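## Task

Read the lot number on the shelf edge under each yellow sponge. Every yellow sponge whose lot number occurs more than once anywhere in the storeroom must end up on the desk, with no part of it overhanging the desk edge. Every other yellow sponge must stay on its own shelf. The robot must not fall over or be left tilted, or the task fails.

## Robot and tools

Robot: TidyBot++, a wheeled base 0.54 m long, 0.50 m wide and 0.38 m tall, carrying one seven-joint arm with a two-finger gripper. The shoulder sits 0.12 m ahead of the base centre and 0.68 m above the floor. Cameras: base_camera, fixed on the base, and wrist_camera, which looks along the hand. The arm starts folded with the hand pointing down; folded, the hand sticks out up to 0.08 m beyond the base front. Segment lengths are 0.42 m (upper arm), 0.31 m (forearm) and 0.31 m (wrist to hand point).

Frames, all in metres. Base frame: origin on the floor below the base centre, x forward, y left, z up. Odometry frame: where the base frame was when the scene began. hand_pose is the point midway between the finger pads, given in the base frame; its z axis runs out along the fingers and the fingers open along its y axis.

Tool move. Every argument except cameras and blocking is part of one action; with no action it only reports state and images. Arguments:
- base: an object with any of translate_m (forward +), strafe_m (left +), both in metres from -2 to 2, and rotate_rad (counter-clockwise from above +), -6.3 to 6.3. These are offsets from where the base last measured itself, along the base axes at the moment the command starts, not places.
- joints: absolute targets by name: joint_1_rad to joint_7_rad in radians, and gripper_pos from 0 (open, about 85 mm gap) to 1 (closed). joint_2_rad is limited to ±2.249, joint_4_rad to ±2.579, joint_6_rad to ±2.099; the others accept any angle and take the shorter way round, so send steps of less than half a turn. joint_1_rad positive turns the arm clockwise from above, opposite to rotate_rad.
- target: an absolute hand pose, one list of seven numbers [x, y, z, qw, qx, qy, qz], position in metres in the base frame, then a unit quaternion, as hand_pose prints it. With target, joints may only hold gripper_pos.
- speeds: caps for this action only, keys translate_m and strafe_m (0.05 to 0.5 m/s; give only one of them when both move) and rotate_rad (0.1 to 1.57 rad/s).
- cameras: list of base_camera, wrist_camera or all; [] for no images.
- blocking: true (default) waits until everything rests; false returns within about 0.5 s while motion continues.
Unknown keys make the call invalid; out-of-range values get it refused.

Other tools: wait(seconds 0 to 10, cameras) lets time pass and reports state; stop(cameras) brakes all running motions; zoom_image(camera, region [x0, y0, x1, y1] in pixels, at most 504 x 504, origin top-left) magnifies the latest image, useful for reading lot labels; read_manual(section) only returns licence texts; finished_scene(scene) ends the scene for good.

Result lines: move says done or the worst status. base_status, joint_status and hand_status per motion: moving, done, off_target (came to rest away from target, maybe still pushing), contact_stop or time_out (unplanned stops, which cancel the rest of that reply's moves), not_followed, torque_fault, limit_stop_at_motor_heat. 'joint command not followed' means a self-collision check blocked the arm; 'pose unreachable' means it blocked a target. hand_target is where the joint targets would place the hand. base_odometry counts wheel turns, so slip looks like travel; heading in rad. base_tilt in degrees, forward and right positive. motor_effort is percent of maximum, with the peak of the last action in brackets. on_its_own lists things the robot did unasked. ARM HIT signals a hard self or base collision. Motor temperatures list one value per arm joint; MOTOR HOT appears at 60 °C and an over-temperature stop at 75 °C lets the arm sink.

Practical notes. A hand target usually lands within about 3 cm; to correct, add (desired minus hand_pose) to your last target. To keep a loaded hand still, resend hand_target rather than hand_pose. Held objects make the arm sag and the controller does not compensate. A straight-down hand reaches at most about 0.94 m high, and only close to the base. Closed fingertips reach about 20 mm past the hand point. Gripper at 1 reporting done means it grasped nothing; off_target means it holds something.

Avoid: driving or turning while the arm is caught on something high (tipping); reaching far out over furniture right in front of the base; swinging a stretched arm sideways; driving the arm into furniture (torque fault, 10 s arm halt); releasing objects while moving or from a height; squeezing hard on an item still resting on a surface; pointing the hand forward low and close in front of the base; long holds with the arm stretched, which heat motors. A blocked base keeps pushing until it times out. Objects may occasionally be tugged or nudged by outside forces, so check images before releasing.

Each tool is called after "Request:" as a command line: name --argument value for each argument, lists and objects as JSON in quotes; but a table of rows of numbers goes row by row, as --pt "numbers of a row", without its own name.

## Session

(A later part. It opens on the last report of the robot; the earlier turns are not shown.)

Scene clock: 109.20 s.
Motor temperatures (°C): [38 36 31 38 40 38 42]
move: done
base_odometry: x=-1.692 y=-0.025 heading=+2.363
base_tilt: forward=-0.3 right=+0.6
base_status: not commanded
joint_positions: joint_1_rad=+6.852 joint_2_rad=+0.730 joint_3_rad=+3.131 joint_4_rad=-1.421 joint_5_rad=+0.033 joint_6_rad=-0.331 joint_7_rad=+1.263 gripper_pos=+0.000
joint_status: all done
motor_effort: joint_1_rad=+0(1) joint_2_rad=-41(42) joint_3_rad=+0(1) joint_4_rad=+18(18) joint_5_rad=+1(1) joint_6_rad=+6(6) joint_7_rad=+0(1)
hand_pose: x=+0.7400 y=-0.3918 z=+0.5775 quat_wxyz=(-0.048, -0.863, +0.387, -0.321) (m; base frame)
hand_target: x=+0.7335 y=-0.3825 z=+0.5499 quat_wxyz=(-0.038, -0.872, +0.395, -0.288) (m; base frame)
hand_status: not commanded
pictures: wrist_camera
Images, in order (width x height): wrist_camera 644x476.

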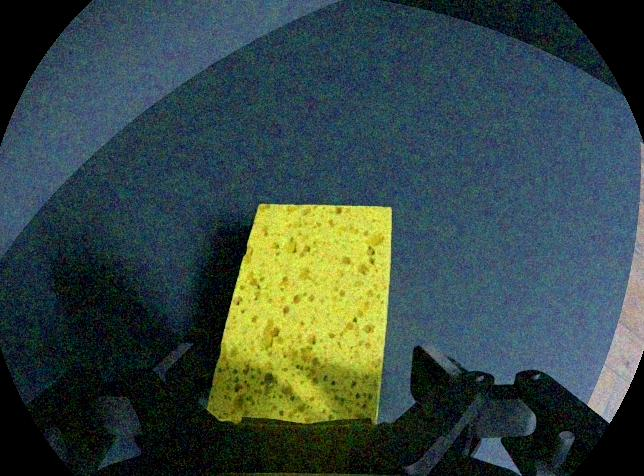

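Request:
move --joints '{"joint_2_rad": 0.774}' --cameras '[]'

Request:
move --joints '{"gripper_pos": 0.3}' --cameras '["wrist_camera"]'

Request:
zoom_image --camera "wrist_camera" --region '[150, 230, 480, 470]'

Scene clock: 110.00 s.
Motor temperatures (°C): [38 36 31 38 40 38 42]
move: done
base_odometry: x=-1.692 y=-0.025 heading=+2.363
base_tilt: forward=-0.3 right=+0.6
base_status: not commanded
joint_positions: joint_1_rad=+6.852 joint_2_rad=+0.739 joint_3_rad=+3.131 joint_4_rad=-1.421 joint_5_rad=+0.033 joint_6_rad=-0.331 joint_7_rad=+1.263 gripper_pos=+0.000
joint_status: all done
motor_effort: joint_1_rad=-1(1) joint_2_rad=-41(42) joint_3_rad=-1(1) joint_4_rad=+17(18) joint_5_rad=+1(1) joint_6_rad=+6(6) joint_7_rad=+0(0)
hand_pose: x=+0.7392 y=-0.3913 z=+0.5706 quat_wxyz=(-0.047, -0.864, +0.388, -0.316) (m; base frame)
hand_target: x=+0.7324 y=-0.3818 z=+0.5427 quat_wxyz=(-0.038, -0.873, +0.395, -0.283) (m; base frame)
hand_status: not commanded
pictures: none
No camera images: "cameras" was empty.

Scene clock: 110.80 s.
Motor temperatures (°C): [38 36 31 38 40 38 42]
move: done
base_odometry: x=-1.692 y=-0.025 heading=+2.363
base_tilt: forward=-0.3 right=+0.6
base_status: not commanded
joint_positions: joint_1_rad=+6.852 joint_2_rad=+0.740 joint_3_rad=+3.131 joint_4_rad=-1.417 joint_5_rad=+0.033 joint_6_rad=-0.331 joint_7_rad=+1.263 gripper_pos=+0.294
joint_status: all done
motor_effort: joint_1_rad=+0(1) joint_2_rad=-38(42) joint_3_rad=+0(1) joint_4_rad=+15(18) joint_5_rad=+1(1) joint_6_rad=+5(6) joint_7_rad=+0(1)
hand_pose: x=+0.7405 y=-0.3921 z=+0.5718 quat_wxyz=(-0.047, -0.864, +0.388, -0.318) (m; base frame)
hand_target: x=+0.7324 y=-0.3818 z=+0.5427 quat_wxyz=(-0.038, -0.873, +0.395, -0.283) (m; base frame)
hand_status: not commanded
pictures: wrist_camera
Images, in order (width x height): wrist_camera 644x476.

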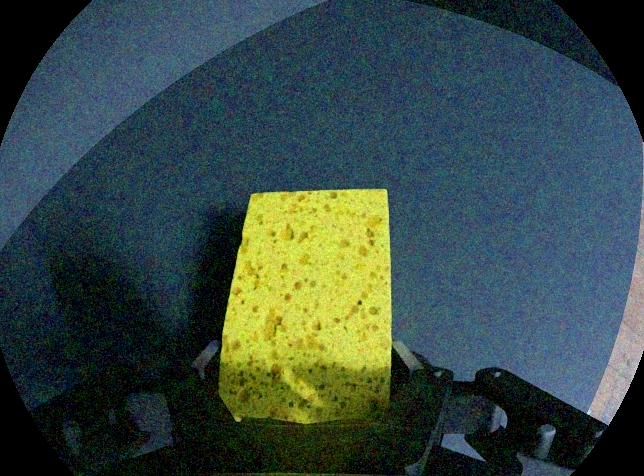

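Scaled by 1.527.

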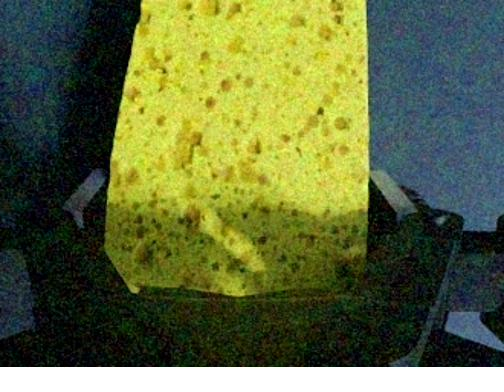

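Request:
move --joints '{"joint_2_rad": 0.755}' --cameras '[]'

Request:
move --joints '{"gripper_pos": 0.45}' --cameras '["wrist_camera"]'

Request:
zoom_image --camera "wrist_camera" --region '[150, 230, 480, 470]'

Scene clock: 111.73 s.
Motor temperatures (°C): [38 36 31 38 40 38 42]
move: done
base_odometry: x=-1.692 y=-0.025 heading=+2.363
base_tilt: forward=-0.3 right=+0.6
base_status: not commanded
joint_positions: joint_1_rad=+6.852 joint_2_rad=+0.739 joint_3_rad=+3.131 joint_4_rad=-1.416 joint_5_rad=+0.033 joint_6_rad=-0.333 joint_7_rad=+1.263 gripper_pos=+0.294
joint_status: all done
motor_effort: joint_1_rad=-1(1) joint_2_rad=-41(42) joint_3_rad=-1(1) joint_4_rad=+17(18) joint_5_rad=+1(1) joint_6_rad=+6(6) joint_7_rad=+0(1)
hand_pose: x=+0.7404 y=-0.3921 z=+0.5722 quat_wxyz=(-0.047, -0.864, +0.388, -0.317) (m; base frame)
hand_target: x=+0.7345 y=-0.3831 z=+0.5565 quat_wxyz=(-0.039, -0.871, +0.394, -0.292) (m; base frame)
hand_status: not commanded
pictures: none
No camera images: "cameras" was empty.

Scene clock: 112.30 s.
Motor temperatures (°C): [38 36 31 38 40 38 42]
move: off_target
base_odometry: x=-1.692 y=-0.025 heading=+2.363
base_tilt: forward=-0.3 right=+0.6
base_status: not commanded
joint_positions: joint_1_rad=+6.852 joint_2_rad=+0.737 joint_3_rad=+3.131 joint_4_rad=-1.416 joint_5_rad=+0.033 joint_6_rad=-0.333 joint_7_rad=+1.263 gripper_pos=+0.353
joint_status: gripper_pos off_target (ended at +0.353, target +0.450)
motor_effort: joint_1_rad=+0(1) joint_2_rad=-41(42) joint_3_rad=-1(1) joint_4_rad=+17(18) joint_5_rad=+1(1) joint_6_rad=+5(7) joint_7_rad=+0(0)
hand_pose: x=+0.7406 y=-0.3922 z=+0.5739 quat_wxyz=(-0.048, -0.864, +0.388, -0.318) (m; base frame)
hand_target: x=+0.7345 y=-0.3831 z=+0.5565 quat_wxyz=(-0.039, -0.871, +0.394, -0.292) (m; base frame)
hand_status: not commanded
pictures: wrist_camera
Images, in order (width x height): wrist_camera 644x476.

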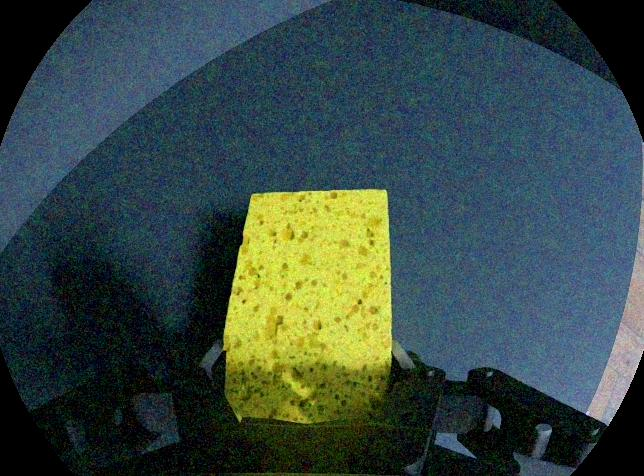

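Scaled by 1.527.

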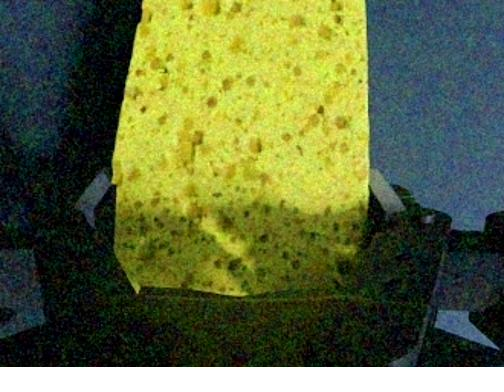

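Request:
move --joints '{"gripper_pos": 0.6}' --cameras '[]'

Request:
move --joints '{"joint_2_rad": 0.7, "joint_4_rad": -1.41}' --cameras '["wrist_camera"]'

Scene clock: 113.07 s.
Motor temperatures (°C): [38 36 31 38 40 38 42]
move: off_target
base_odometry: x=-1.692 y=-0.025 heading=+2.363
base_tilt: forward=-0.3 right=+0.6
base_status: not commanded
joint_positions: joint_1_rad=+6.852 joint_2_rad=+0.737 joint_3_rad=+3.131 joint_4_rad=-1.416 joint_5_rad=+0.033 joint_6_rad=-0.333 joint_7_rad=+1.263 gripper_pos=+0.353
joint_status: gripper_pos off_target (ended at +0.353, target +0.600)
motor_effort: joint_1_rad=-1(1) joint_2_rad=-42(42) joint_3_rad=-1(1) joint_4_rad=+17(18) joint_5_rad=+1(1) joint_6_rad=+5(6) joint_7_rad=+0(1)
hand_pose: x=+0.7406 y=-0.3922 z=+0.5739 quat_wxyz=(-0.048, -0.864, +0.388, -0.318) (m; base frame)
hand_target: x=+0.7345 y=-0.3831 z=+0.5565 quat_wxyz=(-0.039, -0.871, +0.394, -0.292) (m; base frame)
hand_status: not commanded
pictures: none
No camera images: "cameras" was empty.

Scene clock: 113.93 s.
Motor temperatures (°C): [38 36 31 38 40 38 42]
move: done
base_odometry: x=-1.692 y=-0.025 heading=+2.363
base_tilt: forward=-0.3 right=+0.6
base_status: not commanded
joint_positions: joint_1_rad=+6.852 joint_2_rad=+0.686 joint_3_rad=+3.131 joint_4_rad=-1.416 joint_5_rad=+0.033 joint_6_rad=-0.334 joint_7_rad=+1.263 gripper_pos=+0.353
joint_status: all done
motor_effort: joint_1_rad=-1(1) joint_2_rad=-41(43) joint_3_rad=-1(1) joint_4_rad=+18(19) joint_5_rad=+1(1) joint_6_rad=+6(7) joint_7_rad=+0(1)
hand_pose: x=+0.7443 y=-0.3946 z=+0.6110 quat_wxyz=(-0.051, -0.856, +0.384, -0.342) (m; base frame)
hand_target: x=+0.7373 y=-0.3849 z=+0.5938 quat_wxyz=(-0.042, -0.864, +0.391, -0.315) (m; base frame)
hand_status: not commanded
pictures: wrist_camera
Images, in order (width x height): wrist_camera 644x476.

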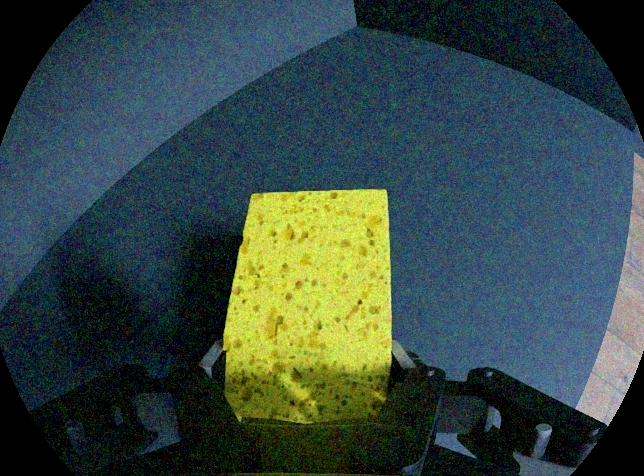

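Request:
move --joints '{"joint_2_rad": 0.55, "joint_4_rad": -1.53, "joint_6_rad": -0.32}' --cameras '[]'

Request:
move --joints '{"joint_2_rad": 0.405, "joint_4_rad": -1.663, "joint_6_rad": -0.3}' --cameras '[]'

Request:
move --joints '{"joint_2_rad": 0.18, "joint_4_rad": -1.86, "joint_6_rad": -0.34}' --cameras '["wrist_camera"]'

Scene clock: 116.80 s.
Motor temperatures (°C): [38 36 31 38 40 38 42]
move: done
base_odometry: x=-1.692 y=-0.025 heading=+2.363
base_tilt: forward=-0.3 right=+0.6
base_status: not commanded
joint_positions: joint_1_rad=+6.852 joint_2_rad=+0.533 joint_3_rad=+3.131 joint_4_rad=-1.502 joint_5_rad=+0.033 joint_6_rad=-0.334 joint_7_rad=+1.263 gripper_pos=+0.353
joint_status: all done
motor_effort: joint_1_rad=+0(1) joint_2_rad=-37(43) joint_3_rad=+0(1) joint_4_rad=+19(20) joint_5_rad=+1(1) joint_6_rad=+6(7) joint_7_rad=+0(1)
hand_pose: x=+0.7214 y=-0.3800 z=+0.6806 quat_wxyz=(-0.056, -0.845, +0.379, -0.373) (m; base frame)
hand_target: x=+0.7172 y=-0.3723 z=+0.6577 quat_wxyz=(-0.048, -0.849, +0.384, -0.359) (m; base frame)
hand_status: not commanded
pictures: none
No camera images: "cameras" was empty.

Scene clock: 118.10 s.
Motor temperatures (°C): [38 36 31 38 40 38 42]
move: done
base_odometry: x=-1.692 y=-0.025 heading=+2.363
base_tilt: forward=-0.3 right=+0.6
base_status: not commanded
joint_positions: joint_1_rad=+6.852 joint_2_rad=+0.394 joint_3_rad=+3.131 joint_4_rad=-1.635 joint_5_rad=+0.033 joint_6_rad=-0.334 joint_7_rad=+1.263 gripper_pos=+0.353
joint_status: all done
motor_effort: joint_1_rad=-1(1) joint_2_rad=-33(38) joint_3_rad=+0(1) joint_4_rad=+19(20) joint_5_rad=+1(1) joint_6_rad=+7(7) joint_7_rad=+0(1)
hand_pose: x=+0.6791 y=-0.3531 z=+0.7098 quat_wxyz=(-0.057, -0.844, +0.378, -0.376) (m; base frame)
hand_target: x=+0.6790 y=-0.3484 z=+0.6959 quat_wxyz=(-0.050, -0.844, +0.382, -0.374) (m; base frame)
hand_status: not commanded
pictures: none
No camera images: "cameras" was empty.

Scene clock: 119.33 s.
Motor temperatures (°C): [38 36 31 38 40 38 42]
move: done
base_odometry: x=-1.692 y=-0.025 heading=+2.363
base_tilt: forward=-0.3 right=+0.6
base_status: not commanded
joint_positions: joint_1_rad=+6.852 joint_2_rad=+0.173 joint_3_rad=+3.131 joint_4_rad=-1.828 joint_5_rad=+0.033 joint_6_rad=-0.334 joint_7_rad=+1.263 gripper_pos=+0.353
joint_status: all done
motor_effort: joint_1_rad=+0(1) joint_2_rad=-25(34) joint_3_rad=+0(1) joint_4_rad=+20(21) joint_5_rad=+1(1) joint_6_rad=+7(8) joint_7_rad=+0(1)
hand_pose: x=+0.6120 y=-0.3107 z=+0.7499 quat_wxyz=(-0.059, -0.840, +0.375, -0.388) (m; base frame)
hand_target: x=+0.6035 y=-0.3012 z=+0.7283 quat_wxyz=(-0.049, -0.846, +0.383, -0.368) (m; base frame)
hand_status: not commanded
pictures: wrist_camera
Images, in order (width x height): wrist_camera 644x476.

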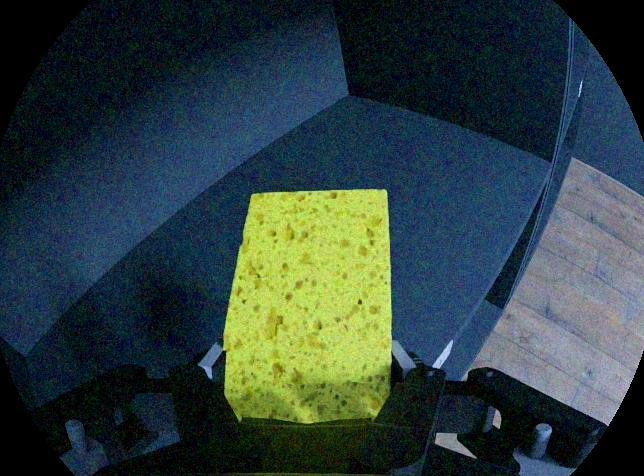

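Request:
move --joints '{"joint_2_rad": -0.041, "joint_4_rad": -2.056, "joint_6_rad": -0.36}' --cameras '[]'

Request:
move --joints '{"joint_2_rad": -0.393, "joint_4_rad": -2.255, "joint_6_rad": -0.4}' --cameras '["wrist_camera", "base_camera"]'

Scene clock: 121.37 s.
Motor temperatures (°C): [38 36 31 38 40 38 42]
move: done
base_odometry: x=-1.692 y=-0.025 heading=+2.363
base_tilt: forward=-0.3 right=+0.6
base_status: not commanded
joint_positions: joint_1_rad=+6.852 joint_2_rad=-0.042 joint_3_rad=+3.131 joint_4_rad=-2.025 joint_5_rad=+0.033 joint_6_rad=-0.334 joint_7_rad=+1.263 gripper_pos=+0.353
joint_status: all done
motor_effort: joint_1_rad=+0(1) joint_2_rad=-18(27) joint_3_rad=+0(1) joint_4_rad=+19(21) joint_5_rad=+1(1) joint_6_rad=+7(8) joint_7_rad=+0(1)
hand_pose: x=+0.5410 y=-0.2660 z=+0.7650 quat_wxyz=(-0.062, -0.837, +0.373, -0.396) (m; base frame)
hand_target: x=+0.5289 y=-0.2545 z=+0.7429 quat_wxyz=(-0.050, -0.845, +0.382, -0.371) (m; base frame)
hand_status: not commanded
pictures: none
No camera images: "cameras" was empty.

Scene clock: 122.83 s.
Motor temperatures (°C): [38 36 31 38 40 38 42]
move: done
base_odometry: x=-1.692 y=-0.025 heading=+2.363
base_tilt: forward=-0.4 right=+0.6
base_status: not commanded
joint_positions: joint_1_rad=+6.852 joint_2_rad=-0.385 joint_3_rad=+3.131 joint_4_rad=-2.225 joint_5_rad=+0.033 joint_6_rad=-0.347 joint_7_rad=+1.263 gripper_pos=+0.353
joint_status: all done
motor_effort: joint_1_rad=-1(1) joint_2_rad=-7(19) joint_3_rad=+1(1) joint_4_rad=+22(22) joint_5_rad=+1(1) joint_6_rad=+8(9) joint_7_rad=+0(0)
hand_pose: x=+0.4563 y=-0.2131 z=+0.8082 quat_wxyz=(-0.071, -0.811, +0.362, -0.454) (m; base frame)
hand_target: x=+0.4418 y=-0.2001 z=+0.7818 quat_wxyz=(-0.057, -0.825, +0.373, -0.422) (m; base frame)
hand_status: not commanded
pictures: base_camera, wrist_camera
Images, in order (width x height): base_camera 644x364, wrist_camera 644x476.

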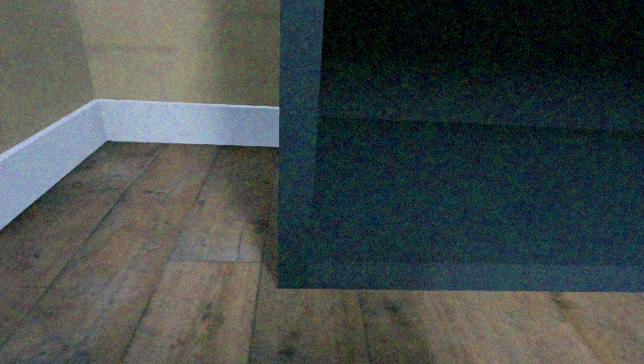

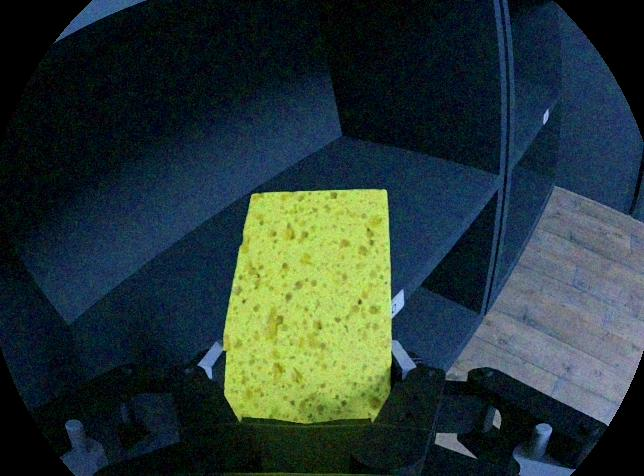

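Request:
move --base '{"translate_m": -0.6, "strafe_m": -0.75}' --speeds '{"translate_m": 0.35}' --joints '{"joint_2_rad": -0.8, "joint_4_rad": -2.5, "joint_6_rad": -0.4}' --cameras '["base_camera", "wrist_camera"]'

Scene clock: 126.90 s.
Motor temperatures (°C): [38 36 31 38 40 38 42]
move: done
base_odometry: x=-0.738 y=+0.087 heading=+2.362
base_tilt: forward=-0.3 right=+0.6
base_status: done
joint_positions: joint_1_rad=+6.852 joint_2_rad=-0.785 joint_3_rad=+3.131 joint_4_rad=-2.471 joint_5_rad=+0.033 joint_6_rad=-0.349 joint_7_rad=+1.263 gripper_pos=+0.353
joint_status: all done
motor_effort: joint_1_rad=+0(1) joint_2_rad=+4(8) joint_3_rad=+1(2) joint_4_rad=+22(23) joint_5_rad=+1(1) joint_6_rad=+8(9) joint_7_rad=+0(1)
hand_pose: x=+0.3666 y=-0.1573 z=+0.8040 quat_wxyz=(-0.082, -0.777, +0.347, -0.519) (m; base frame)
hand_target: x=+0.3560 y=-0.1465 z=+0.7773 quat_wxyz=(-0.067, -0.790, +0.357, -0.493) (m; base frame)
hand_status: not commanded
pictures: base_camera, wrist_camera
Images, in order (width x height): base_camera 644x364, wrist_camera 644x476.

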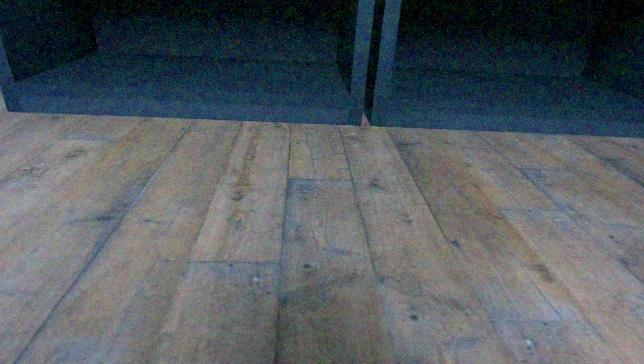

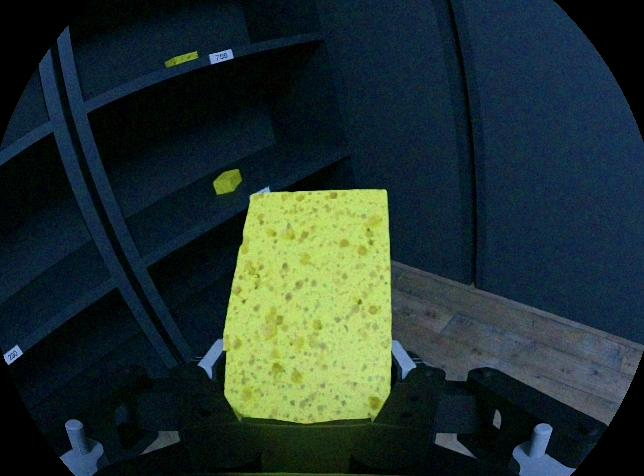

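Request:
move --base '{"rotate_rad": 1.571}' --speeds '{"rotate_rad": 0.8}' --joints '{"joint_1_rad": 0.0}' --cameras '["base_camera", "wrist_camera"]'

Scene clock: 129.83 s.
Motor temperatures (°C): [38 36 31 38 40 38 42]
move: done
base_odometry: x=-0.738 y=+0.087 heading=-2.351
base_tilt: forward=-0.4 right=+0.6
base_status: done
joint_positions: joint_1_rad=+6.299 joint_2_rad=-0.785 joint_3_rad=+3.131 joint_4_rad=-2.471 joint_5_rad=+0.033 joint_6_rad=-0.349 joint_7_rad=+1.263 gripper_pos=+0.353
joint_status: all done
motor_effort: joint_1_rad=+0(2) joint_2_rad=+4(5) joint_3_rad=+1(2) joint_4_rad=+22(23) joint_5_rad=+1(1) joint_6_rad=+8(9) joint_7_rad=+0(1)
hand_pose: x=+0.4122 y=-0.0039 z=+0.8042 quat_wxyz=(+0.062, -0.842, +0.122, -0.522) (m; base frame)
hand_target: x=+0.3976 y=+0.0018 z=+0.7773 quat_wxyz=(+0.072, -0.858, +0.125, -0.492) (m; base frame)
hand_status: not commanded
pictures: base_camera, wrist_camera
Images, in order (width x height): base_camera 644x364, wrist_camera 644x476.

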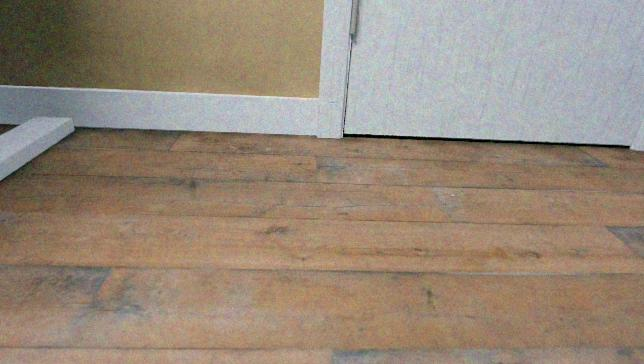

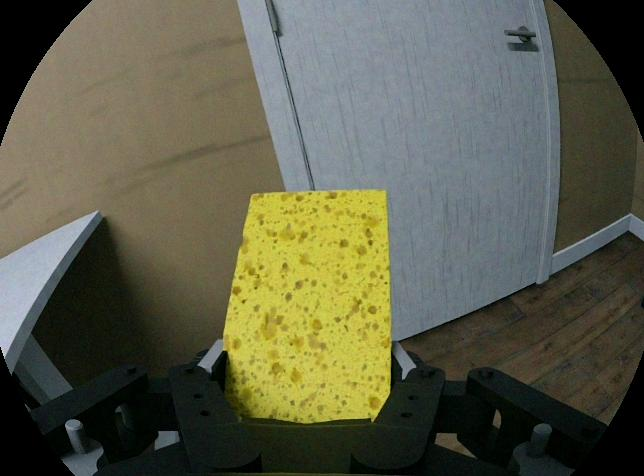

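Request:
move --base '{"translate_m": -0.15, "strafe_m": 0.85}' --speeds '{"strafe_m": 0.35}' --joints '{"joint_7_rad": 1.49}' --cameras '["base_camera", "wrist_camera"]'

Scene clock: 136.17 s.
Motor temperatures (°C): [38 36 31 38 40 38 42]
move: done
base_odometry: x=-0.028 y=-0.404 heading=-2.349
base_tilt: forward=-0.3 right=+0.6
base_status: done
joint_positions: joint_1_rad=+6.298 joint_2_rad=-0.785 joint_3_rad=+3.132 joint_4_rad=-2.471 joint_5_rad=+0.033 joint_6_rad=-0.349 joint_7_rad=+1.468 gripper_pos=+0.353
joint_status: all done
motor_effort: joint_1_rad=-1(1) joint_2_rad=+5(5) joint_3_rad=+1(2) joint_4_rad=+23(23) joint_5_rad=+1(1) joint_6_rad=+7(9) joint_7_rad=+0(1)
hand_pose: x=+0.4122 y=-0.0039 z=+0.8041 quat_wxyz=(+0.009, -0.850, +0.035, -0.526) (m; base frame)
hand_target: x=+0.3976 y=+0.0018 z=+0.7773 quat_wxyz=(+0.020, -0.867, +0.034, -0.497) (m; base frame)
hand_status: not commanded
pictures: base_camera, wrist_camera
Images, in order (width x height): base_camera 644x364, wrist_camera 644x476.

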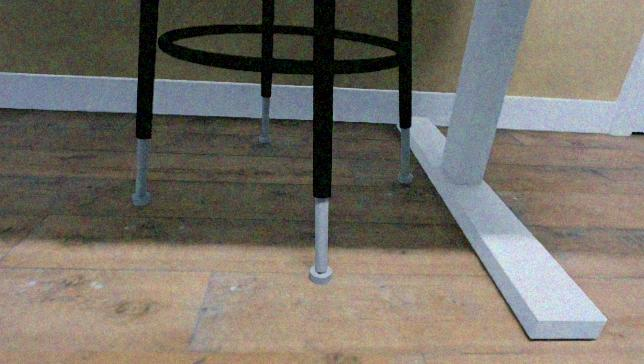

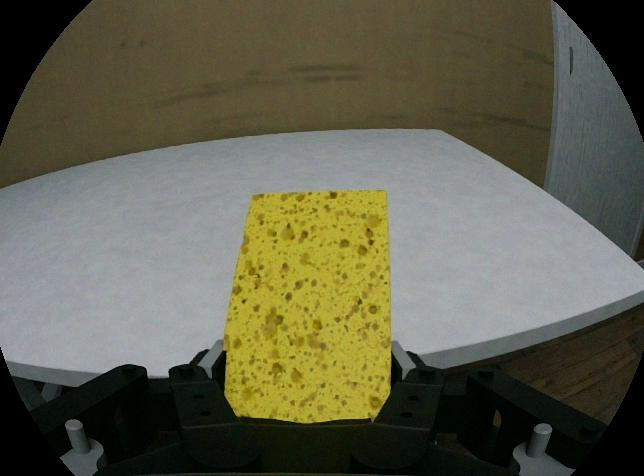

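Request:
zoom_image --camera "wrist_camera" --region '[390, 230, 644, 420]'

Request:
zoom_image --camera "wrist_camera" --region '[0, 290, 240, 470]'

Scaled by 1.984.

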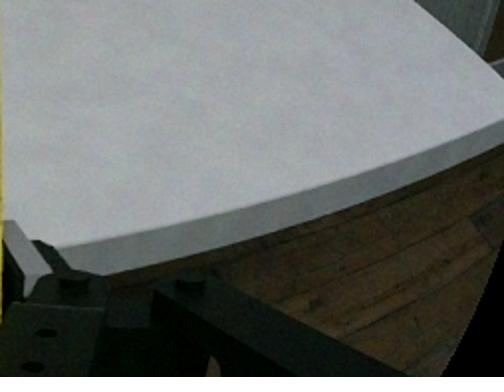

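Scaled by 2.100.

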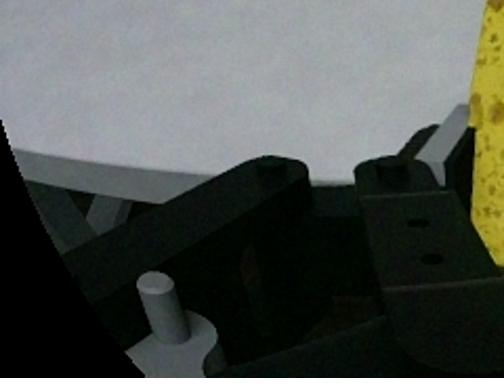

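Request:
move --joints '{"joint_2_rad": 0.03, "joint_4_rad": -1.56, "joint_6_rad": -0.94, "joint_7_rad": 1.24}' --cameras '["wrist_camera"]'

Scene clock: 140.63 s.
Motor temperatures (°C): [38 36 31 38 40 38 42]
move: done
base_odometry: x=-0.028 y=-0.404 heading=-2.349
base_tilt: forward=-0.3 right=+0.6
base_status: not commanded
joint_positions: joint_1_rad=+6.298 joint_2_rad=+0.011 joint_3_rad=+3.132 joint_4_rad=-1.581 joint_5_rad=+0.033 joint_6_rad=-0.883 joint_7_rad=+1.282 gripper_pos=+0.354
joint_status: all done
motor_effort: joint_1_rad=-1(1) joint_2_rad=-20(22) joint_3_rad=+0(1) joint_4_rad=+21(23) joint_5_rad=+1(1) joint_6_rad=+5(10) joint_7_rad=+0(1)
hand_pose: x=+0.6301 y=-0.0096 z=+0.8513 quat_wxyz=(+0.031, -0.935, +0.133, -0.326) (m; base frame)
hand_target: x=+0.6246 y=+0.0021 z=+0.8415 quat_wxyz=(+0.050, -0.941, +0.156, -0.297) (m; base frame)
hand_status: not commanded
pictures: wrist_camera
Images, in order (width x height): wrist_camera 644x476.

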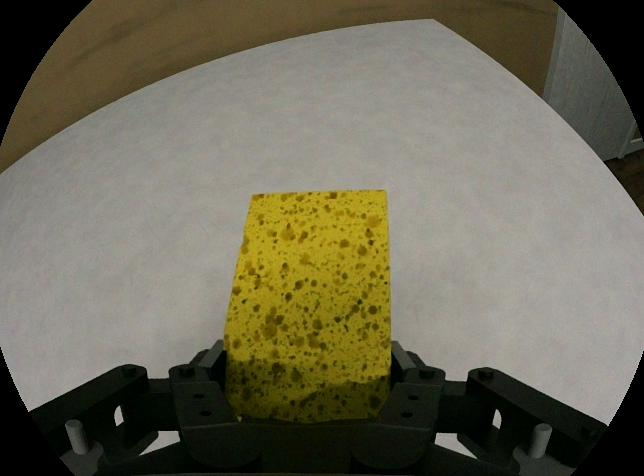

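Request:
move --joints '{"joint_2_rad": 0.043, "joint_4_rad": -1.703, "joint_6_rad": -0.7}' --cameras '["wrist_camera"]'

Scene clock: 141.80 s.
Motor temperatures (°C): [38 36 31 38 40 38 42]
move: done
base_odometry: x=-0.028 y=-0.404 heading=-2.349
base_tilt: forward=-0.3 right=+0.6
base_status: not commanded
joint_positions: joint_1_rad=+6.298 joint_2_rad=+0.022 joint_3_rad=+3.132 joint_4_rad=-1.678 joint_5_rad=+0.033 joint_6_rad=-0.758 joint_7_rad=+1.281 gripper_pos=+0.354
joint_status: all done
motor_effort: joint_1_rad=+0(1) joint_2_rad=-21(22) joint_3_rad=+0(0) joint_4_rad=+20(22) joint_5_rad=+1(1) joint_6_rad=+6(7) joint_7_rad=+0(0)
hand_pose: x=+0.6363 y=-0.0088 z=+0.8202 quat_wxyz=(+0.033, -0.933, +0.131, -0.333) (m; base frame)
hand_target: x=+0.6461 y=+0.0022 z=+0.8084 quat_wxyz=(+0.056, -0.927, +0.154, -0.336) (m; base frame)
hand_status: not commanded
pictures: wrist_camera
Images, in order (width x height): wrist_camera 644x476.

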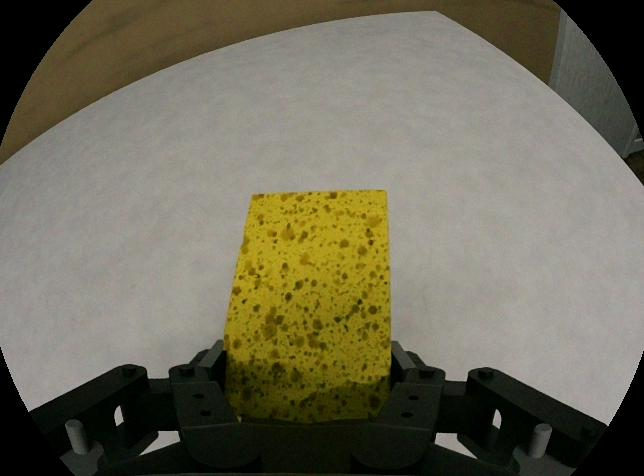

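Request:
move --joints '{"joint_2_rad": 0.073, "joint_4_rad": -1.785, "joint_6_rad": -0.62}' --cameras '["wrist_camera"]'

Scene clock: 143.17 s.
Motor temperatures (°C): [38 36 31 38 40 38 42]
move: done
base_odometry: x=-0.028 y=-0.404 heading=-2.349
base_tilt: forward=-0.3 right=+0.6
base_status: not commanded
joint_positions: joint_1_rad=+6.298 joint_2_rad=+0.055 joint_3_rad=+3.132 joint_4_rad=-1.761 joint_5_rad=+0.033 joint_6_rad=-0.680 joint_7_rad=+1.281 gripper_pos=+0.354
joint_status: all done
motor_effort: joint_1_rad=+0(1) joint_2_rad=-21(24) joint_3_rad=+0(0) joint_4_rad=+21(22) joint_5_rad=+1(1) joint_6_rad=+6(7) joint_7_rad=+0(1)
hand_pose: x=+0.6343 y=-0.0082 z=+0.7771 quat_wxyz=(+0.031, -0.939, +0.131, -0.316) (m; base frame)
hand_target: x=+0.6429 y=+0.0022 z=+0.7672 quat_wxyz=(+0.054, -0.933, +0.155, -0.321) (m; base frame)
hand_status: not commanded
pictures: wrist_camera
Images, in order (width x height): wrist_camera 644x476.

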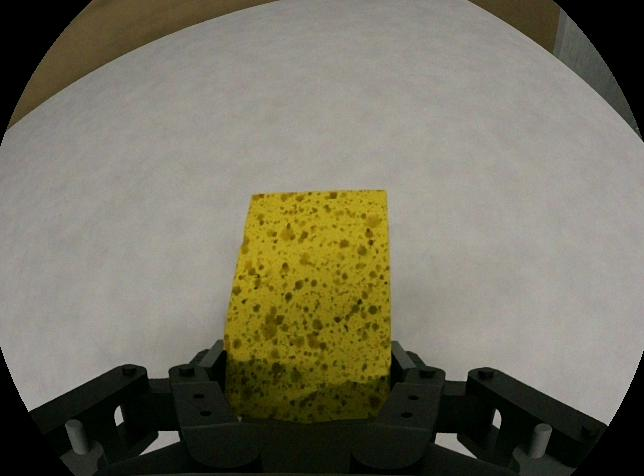

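Request:
move

Scene clock: 144.57 s.
Motor temperatures (°C): [38 36 31 38 40 38 42]
base_odometry: x=-0.028 y=-0.404 heading=-2.349
base_tilt: forward=-0.3 right=+0.6
base_status: not commanded
joint_positions: joint_1_rad=+6.298 joint_2_rad=+0.055 joint_3_rad=+3.132 joint_4_rad=-1.761 joint_5_rad=+0.033 joint_6_rad=-0.680 joint_7_rad=+1.281 gripper_pos=+0.354
joint_status: all done
motor_effort: joint_1_rad=+0(1) joint_2_rad=-21(24) joint_3_rad=+0(0) joint_4_rad=+20(22) joint_5_rad=+1(1) joint_6_rad=+6(7) joint_7_rad=+0(1)
hand_pose: x=+0.6343 y=-0.0082 z=+0.7771 quat_wxyz=(+0.031, -0.939, +0.131, -0.316) (m; base frame)
hand_target: x=+0.6429 y=+0.0022 z=+0.7672 quat_wxyz=(+0.054, -0.933, +0.155, -0.321) (m; base frame)
hand_status: not commanded
pictures: base_camera, wrist_camera
Images, in order (width x height): base_camera 644x364, wrist_camera 644x476.

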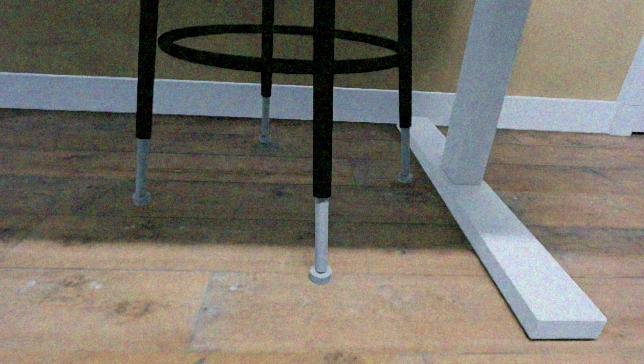

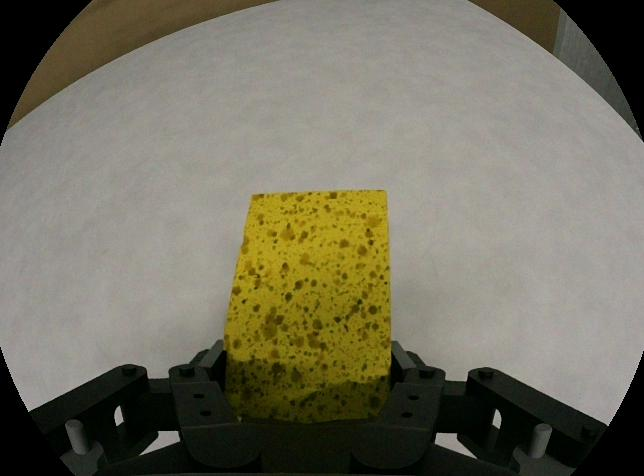

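Request:
move --joints '{"joint_2_rad": 0.078, "joint_4_rad": -1.84, "joint_6_rad": -0.55}' --cameras '["wrist_camera"]'

Request:
move --joints '{"joint_2_rad": 0.076, "joint_4_rad": -1.86, "joint_6_rad": -0.53}' --cameras '["wrist_camera"]'

Scene clock: 146.03 s.
Motor temperatures (°C): [38 36 31 38 40 38 42]
move: done
base_odometry: x=-0.028 y=-0.404 heading=-2.349
base_tilt: forward=-0.3 right=+0.6
base_status: not commanded
joint_positions: joint_1_rad=+6.298 joint_2_rad=+0.057 joint_3_rad=+3.132 joint_4_rad=-1.815 joint_5_rad=+0.033 joint_6_rad=-0.608 joint_7_rad=+1.281 gripper_pos=+0.354
joint_status: all done
motor_effort: joint_1_rad=-1(1) joint_2_rad=-21(22) joint_3_rad=+0(0) joint_4_rad=+20(21) joint_5_rad=+1(1) joint_6_rad=+6(8) joint_7_rad=+0(1)
hand_pose: x=+0.6342 y=-0.0076 z=+0.7628 quat_wxyz=(+0.033, -0.937, +0.130, -0.323) (m; base frame)
hand_target: x=+0.6415 y=+0.0022 z=+0.7510 quat_wxyz=(+0.055, -0.931, +0.155, -0.326) (m; base frame)
hand_status: not commanded
pictures: wrist_camera
Images, in order (width x height): wrist_camera 644x476.

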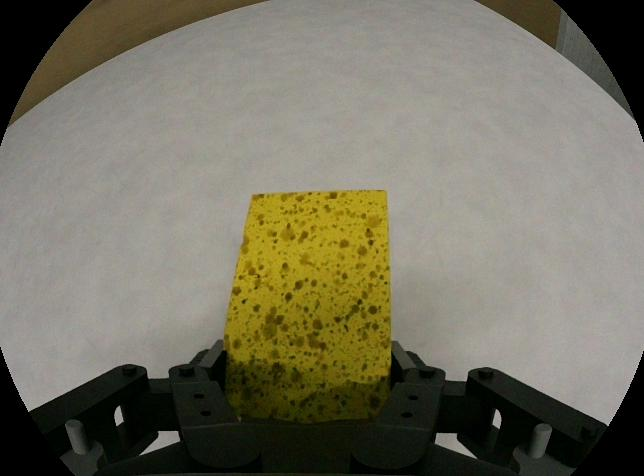

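Scene clock: 146.63 s.
Motor temperatures (°C): [38 36 31 38 40 38 42]
move: done
base_odometry: x=-0.028 y=-0.404 heading=-2.349
base_tilt: forward=-0.3 right=+0.6
base_status: not commanded
joint_positions: joint_1_rad=+6.298 joint_2_rad=+0.057 joint_3_rad=+3.132 joint_4_rad=-1.834 joint_5_rad=+0.033 joint_6_rad=-0.586 joint_7_rad=+1.281 gripper_pos=+0.354
joint_status: all done
motor_effort: joint_1_rad=+0(1) joint_2_rad=-21(22) joint_3_rad=+0(0) joint_4_rad=+20(21) joint_5_rad=+1(1) joint_6_rad=+6(6) joint_7_rad=+0(1)
hand_pose: x=+0.6330 y=-0.0074 z=+0.7576 quat_wxyz=(+0.033, -0.937, +0.129, -0.324) (m; base frame)
hand_target: x=+0.6392 y=+0.0022 z=+0.7462 quat_wxyz=(+0.055, -0.931, +0.155, -0.327) (m; base frame)
hand_status: not commanded
pictures: wrist_camera
Images, in order (width x height): wrist_camera 644x476.

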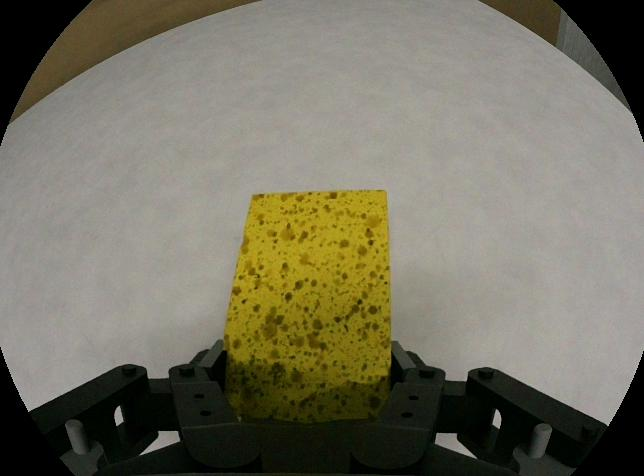

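Request:
move --joints '{"joint_2_rad": 0.088, "joint_4_rad": -1.88, "joint_6_rad": -0.50}' --cameras '["wrist_camera"]'

Request:
move --joints '{"joint_2_rad": 0.098, "joint_4_rad": -1.90, "joint_6_rad": -0.47}' --cameras '["wrist_camera"]'

Scene clock: 147.50 s.
Motor temperatures (°C): [38 36 31 38 40 38 42]
move: done
base_odometry: x=-0.028 y=-0.404 heading=-2.349
base_tilt: forward=-0.3 right=+0.6
base_status: not commanded
joint_positions: joint_1_rad=+6.298 joint_2_rad=+0.058 joint_3_rad=+3.132 joint_4_rad=-1.847 joint_5_rad=+0.033 joint_6_rad=-0.552 joint_7_rad=+1.281 gripper_pos=+0.354
joint_status: all done
motor_effort: joint_1_rad=-1(1) joint_2_rad=-19(22) joint_3_rad=+0(0) joint_4_rad=+18(20) joint_5_rad=+1(1) joint_6_rad=+5(6) joint_7_rad=+0(0)
hand_pose: x=+0.6372 y=-0.0071 z=+0.7576 quat_wxyz=(+0.035, -0.933, +0.128, -0.334) (m; base frame)
hand_target: x=+0.6400 y=+0.0022 z=+0.7360 quat_wxyz=(+0.055, -0.931, +0.155, -0.326) (m; base frame)
hand_status: not commanded
pictures: wrist_camera
Images, in order (width x height): wrist_camera 644x476.

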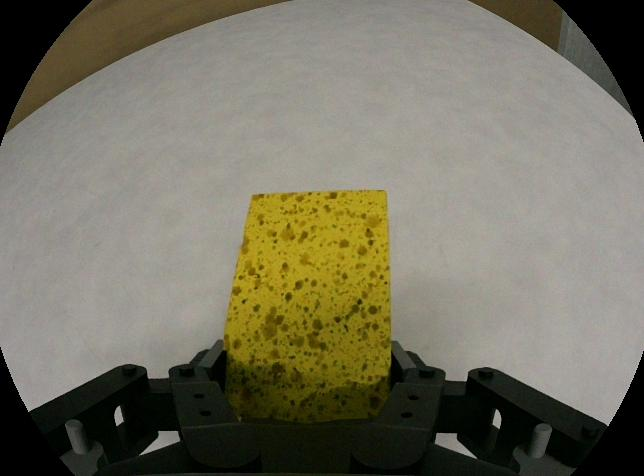

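Scene clock: 148.10 s.
Motor temperatures (°C): [38 36 31 38 40 38 42]
move: off_target
base_odometry: x=-0.028 y=-0.404 heading=-2.349
base_tilt: forward=-0.3 right=+0.6
base_status: not commanded
joint_positions: joint_1_rad=+6.298 joint_2_rad=+0.059 joint_3_rad=+3.132 joint_4_rad=-1.859 joint_5_rad=+0.033 joint_6_rad=-0.520 joint_7_rad=+1.281 gripper_pos=+0.354
joint_status: joint_2_rad off_target (ended at +0.059, target +0.098); joint_4_rad off_target (ended at -1.859, target -1.900); the others done
motor_effort: joint_1_rad=-1(1) joint_2_rad=-17(18) joint_3_rad=+0(0) joint_4_rad=+18(18) joint_5_rad=+1(1) joint_6_rad=+5(6) joint_7_rad=+0(1)
hand_pose: x=+0.6406 y=-0.0068 z=+0.7578 quat_wxyz=(+0.036, -0.930, +0.128, -0.343) (m; base frame)
hand_target: x=+0.6404 y=+0.0022 z=+0.7270 quat_wxyz=(+0.055, -0.931, +0.155, -0.326) (m; base frame)
hand_status: not commanded
pictures: wrist_camera
Images, in order (width x height): wrist_camera 644x476.

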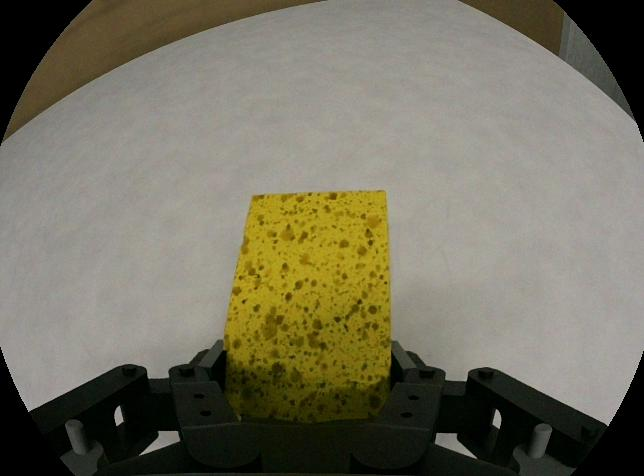

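Request:
move --joints '{"joint_2_rad": 0.080, "joint_4_rad": -1.868, "joint_6_rad": -0.55}' --cameras '["wrist_camera"]'

Request:
move --joints '{"gripper_pos": 0.3}' --cameras '["wrist_camera"]'

Scene clock: 148.93 s.
Motor temperatures (°C): [38 36 31 38 40 38 42]
move: done
base_odometry: x=-0.028 y=-0.404 heading=-2.349
base_tilt: forward=-0.3 right=+0.6
base_status: not commanded
joint_positions: joint_1_rad=+6.298 joint_2_rad=+0.058 joint_3_rad=+3.132 joint_4_rad=-1.854 joint_5_rad=+0.033 joint_6_rad=-0.534 joint_7_rad=+1.281 gripper_pos=+0.354
joint_status: all done
motor_effort: joint_1_rad=-1(1) joint_2_rad=-18(20) joint_3_rad=+0(0) joint_4_rad=+16(18) joint_5_rad=+1(1) joint_6_rad=+3(6) joint_7_rad=+0(0)
hand_pose: x=+0.6393 y=-0.0070 z=+0.7579 quat_wxyz=(+0.036, -0.931, +0.128, -0.339) (m; base frame)
hand_target: x=+0.6317 y=+0.0022 z=+0.7364 quat_wxyz=(+0.052, -0.936, +0.155, -0.312) (m; base frame)
hand_status: not commanded
pictures: wrist_camera
Images, in order (width x height): wrist_camera 644x476.

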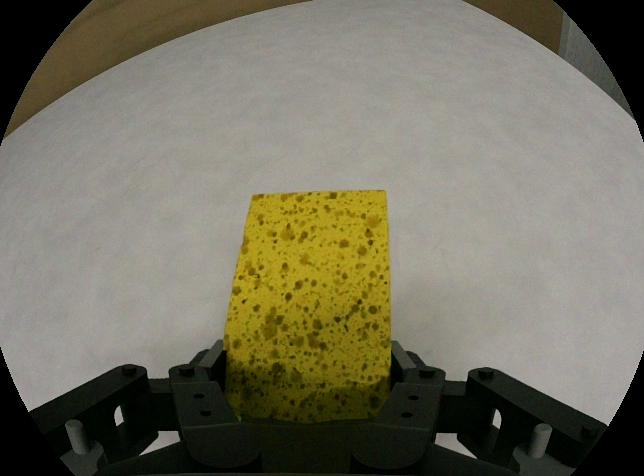

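Scene clock: 149.70 s.
Motor temperatures (°C): [38 36 31 38 40 38 42]
move: done
base_odometry: x=-0.028 y=-0.404 heading=-2.349
base_tilt: forward=-0.3 right=+0.6
base_status: not commanded
joint_positions: joint_1_rad=+6.298 joint_2_rad=+0.060 joint_3_rad=+3.132 joint_4_rad=-1.854 joint_5_rad=+0.033 joint_6_rad=-0.534 joint_7_rad=+1.281 gripper_pos=+0.299
joint_status: all done
motor_effort: joint_1_rad=-1(1) joint_2_rad=-19(21) joint_3_rad=+0(0) joint_4_rad=+18(20) joint_5_rad=+1(1) joint_6_rad=+4(6) joint_7_rad=+0(1)
hand_pose: x=+0.6393 y=-0.0070 z=+0.7570 quat_wxyz=(+0.036, -0.931, +0.128, -0.339) (m; base frame)
hand_target: x=+0.6317 y=+0.0022 z=+0.7364 quat_wxyz=(+0.052, -0.936, +0.155, -0.312) (m; base frame)
hand_status: not commanded
pictures: wrist_camera
Images, in order (width x height): wrist_camera 644x476.

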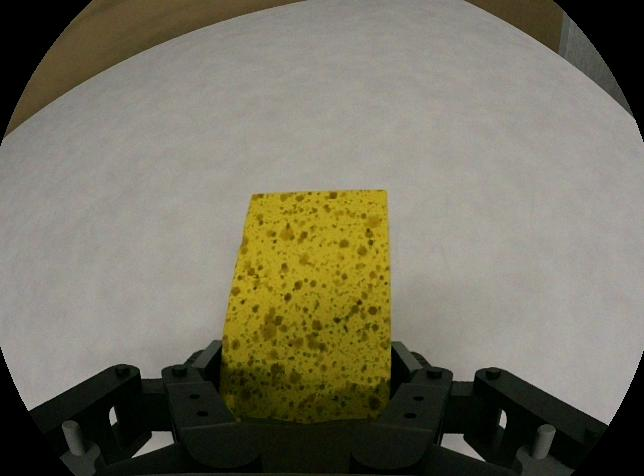

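Request:
move --joints '{"gripper_pos": 0.15}' --cameras '[]'

Request:
move --joints '{"gripper_pos": 0.0}' --cameras '["wrist_camera"]'

Scene clock: 150.47 s.
Motor temperatures (°C): [38 36 31 38 40 38 42]
move: done
base_odometry: x=-0.028 y=-0.404 heading=-2.349
base_tilt: forward=-0.3 right=+0.6
base_status: not commanded
joint_positions: joint_1_rad=+6.298 joint_2_rad=+0.061 joint_3_rad=+3.132 joint_4_rad=-1.854 joint_5_rad=+0.033 joint_6_rad=-0.534 joint_7_rad=+1.281 gripper_pos=+0.150
joint_status: all done
motor_effort: joint_1_rad=+0(1) joint_2_rad=-21(21) joint_3_rad=+0(0) joint_4_rad=+20(20) joint_5_rad=+1(1) joint_6_rad=+6(7) joint_7_rad=+0(1)
hand_pose: x=+0.6394 y=-0.0070 z=+0.7566 quat_wxyz=(+0.036, -0.932, +0.128, -0.338) (m; base frame)
hand_target: x=+0.6317 y=+0.0022 z=+0.7364 quat_wxyz=(+0.052, -0.936, +0.155, -0.312) (m; base frame)
hand_status: not commanded
pictures: none
No camera images: "cameras" was empty.

Scene clock: 151.03 s.
Motor temperatures (°C): [38 36 31 38 40 38 42]
move: done
base_odometry: x=-0.028 y=-0.404 heading=-2.349
base_tilt: forward=-0.3 right=+0.6
base_status: not commanded
joint_positions: joint_1_rad=+6.298 joint_2_rad=+0.061 joint_3_rad=+3.132 joint_4_rad=-1.854 joint_5_rad=+0.033 joint_6_rad=-0.534 joint_7_rad=+1.281 gripper_pos=+0.000
joint_status: all done
motor_effort: joint_1_rad=+0(0) joint_2_rad=-21(22) joint_3_rad=+0(0) joint_4_rad=+19(20) joint_5_rad=+1(1) joint_6_rad=+6(6) joint_7_rad=+0(0)
hand_pose: x=+0.6394 y=-0.0070 z=+0.7566 quat_wxyz=(+0.036, -0.932, +0.128, -0.338) (m; base frame)
hand_target: x=+0.6317 y=+0.0022 z=+0.7364 quat_wxyz=(+0.052, -0.936, +0.155, -0.312) (m; base frame)
hand_status: not commanded
pictures: wrist_camera
Images, in order (width x height): wrist_camera 644x476.

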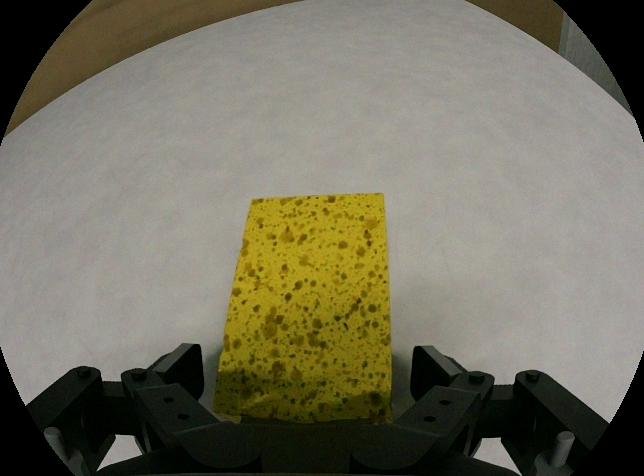

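Request:
move --joints '{"joint_2_rad": -0.01, "joint_4_rad": -1.665, "joint_6_rad": -0.84}' --cameras '["wrist_camera"]'

Request:
move --joints '{"joint_2_rad": -0.393, "joint_4_rad": -2.1, "joint_6_rad": -0.6}' --cameras '["wrist_camera"]'

Scene clock: 152.93 s.
Motor temperatures (°C): [38 36 31 38 40 38 42]
move: done
base_odometry: x=-0.028 y=-0.404 heading=-2.349
base_tilt: forward=-0.3 right=+0.6
base_status: not commanded
joint_positions: joint_1_rad=+6.298 joint_2_rad=-0.015 joint_3_rad=+3.132 joint_4_rad=-1.679 joint_5_rad=+0.033 joint_6_rad=-0.782 joint_7_rad=+1.281 gripper_pos=+0.000
joint_status: all done
motor_effort: joint_1_rad=+0(1) joint_2_rad=-19(23) joint_3_rad=+0(0) joint_4_rad=+20(21) joint_5_rad=+1(1) joint_6_rad=+6(7) joint_7_rad=+0(1)
hand_pose: x=+0.6252 y=-0.0088 z=+0.8344 quat_wxyz=(+0.033, -0.931, +0.131, -0.339) (m; base frame)
hand_target: x=+0.6156 y=+0.0021 z=+0.8276 quat_wxyz=(+0.053, -0.935, +0.155, -0.313) (m; base frame)
hand_status: not commanded
pictures: wrist_camera
Images, in order (width x height): wrist_camera 644x476.

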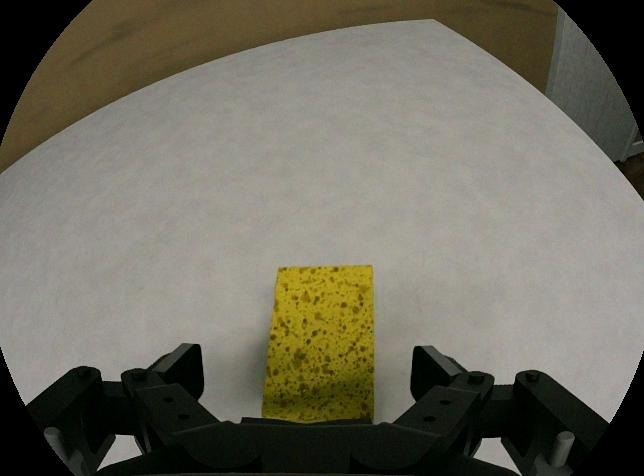

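Scene clock: 154.53 s.
Motor temperatures (°C): [38 36 31 38 40 38 42]
move: done
base_odometry: x=-0.028 y=-0.404 heading=-2.349
base_tilt: forward=-0.3 right=+0.6
base_status: not commanded
joint_positions: joint_1_rad=+6.298 joint_2_rad=-0.384 joint_3_rad=+3.132 joint_4_rad=-2.070 joint_5_rad=+0.033 joint_6_rad=-0.662 joint_7_rad=+1.281 gripper_pos=+0.000
joint_status: all done
motor_effort: joint_1_rad=-1(1) joint_2_rad=-6(21) joint_3_rad=+0(1) joint_4_rad=+21(22) joint_5_rad=+1(1) joint_6_rad=+7(7) joint_7_rad=+0(1)
hand_pose: x=+0.4955 y=-0.0070 z=+0.8177 quat_wxyz=(+0.039, -0.913, +0.127, -0.385) (m; base frame)
hand_target: x=+0.5000 y=+0.0020 z=+0.8188 quat_wxyz=(+0.067, -0.902, +0.150, -0.400) (m; base frame)
hand_status: not commanded
pictures: wrist_camera
Images, in order (width x height): wrist_camera 644x476.

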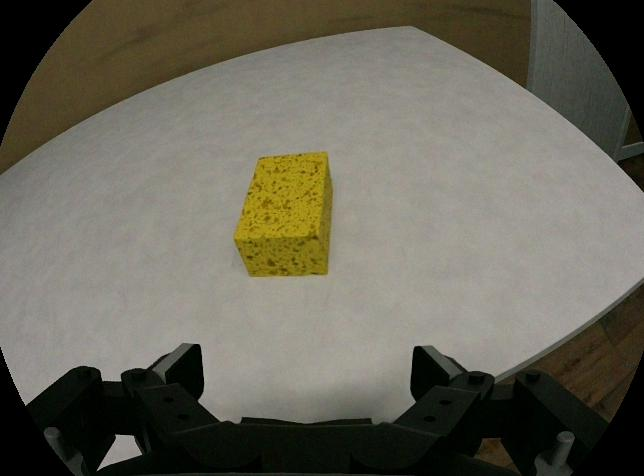

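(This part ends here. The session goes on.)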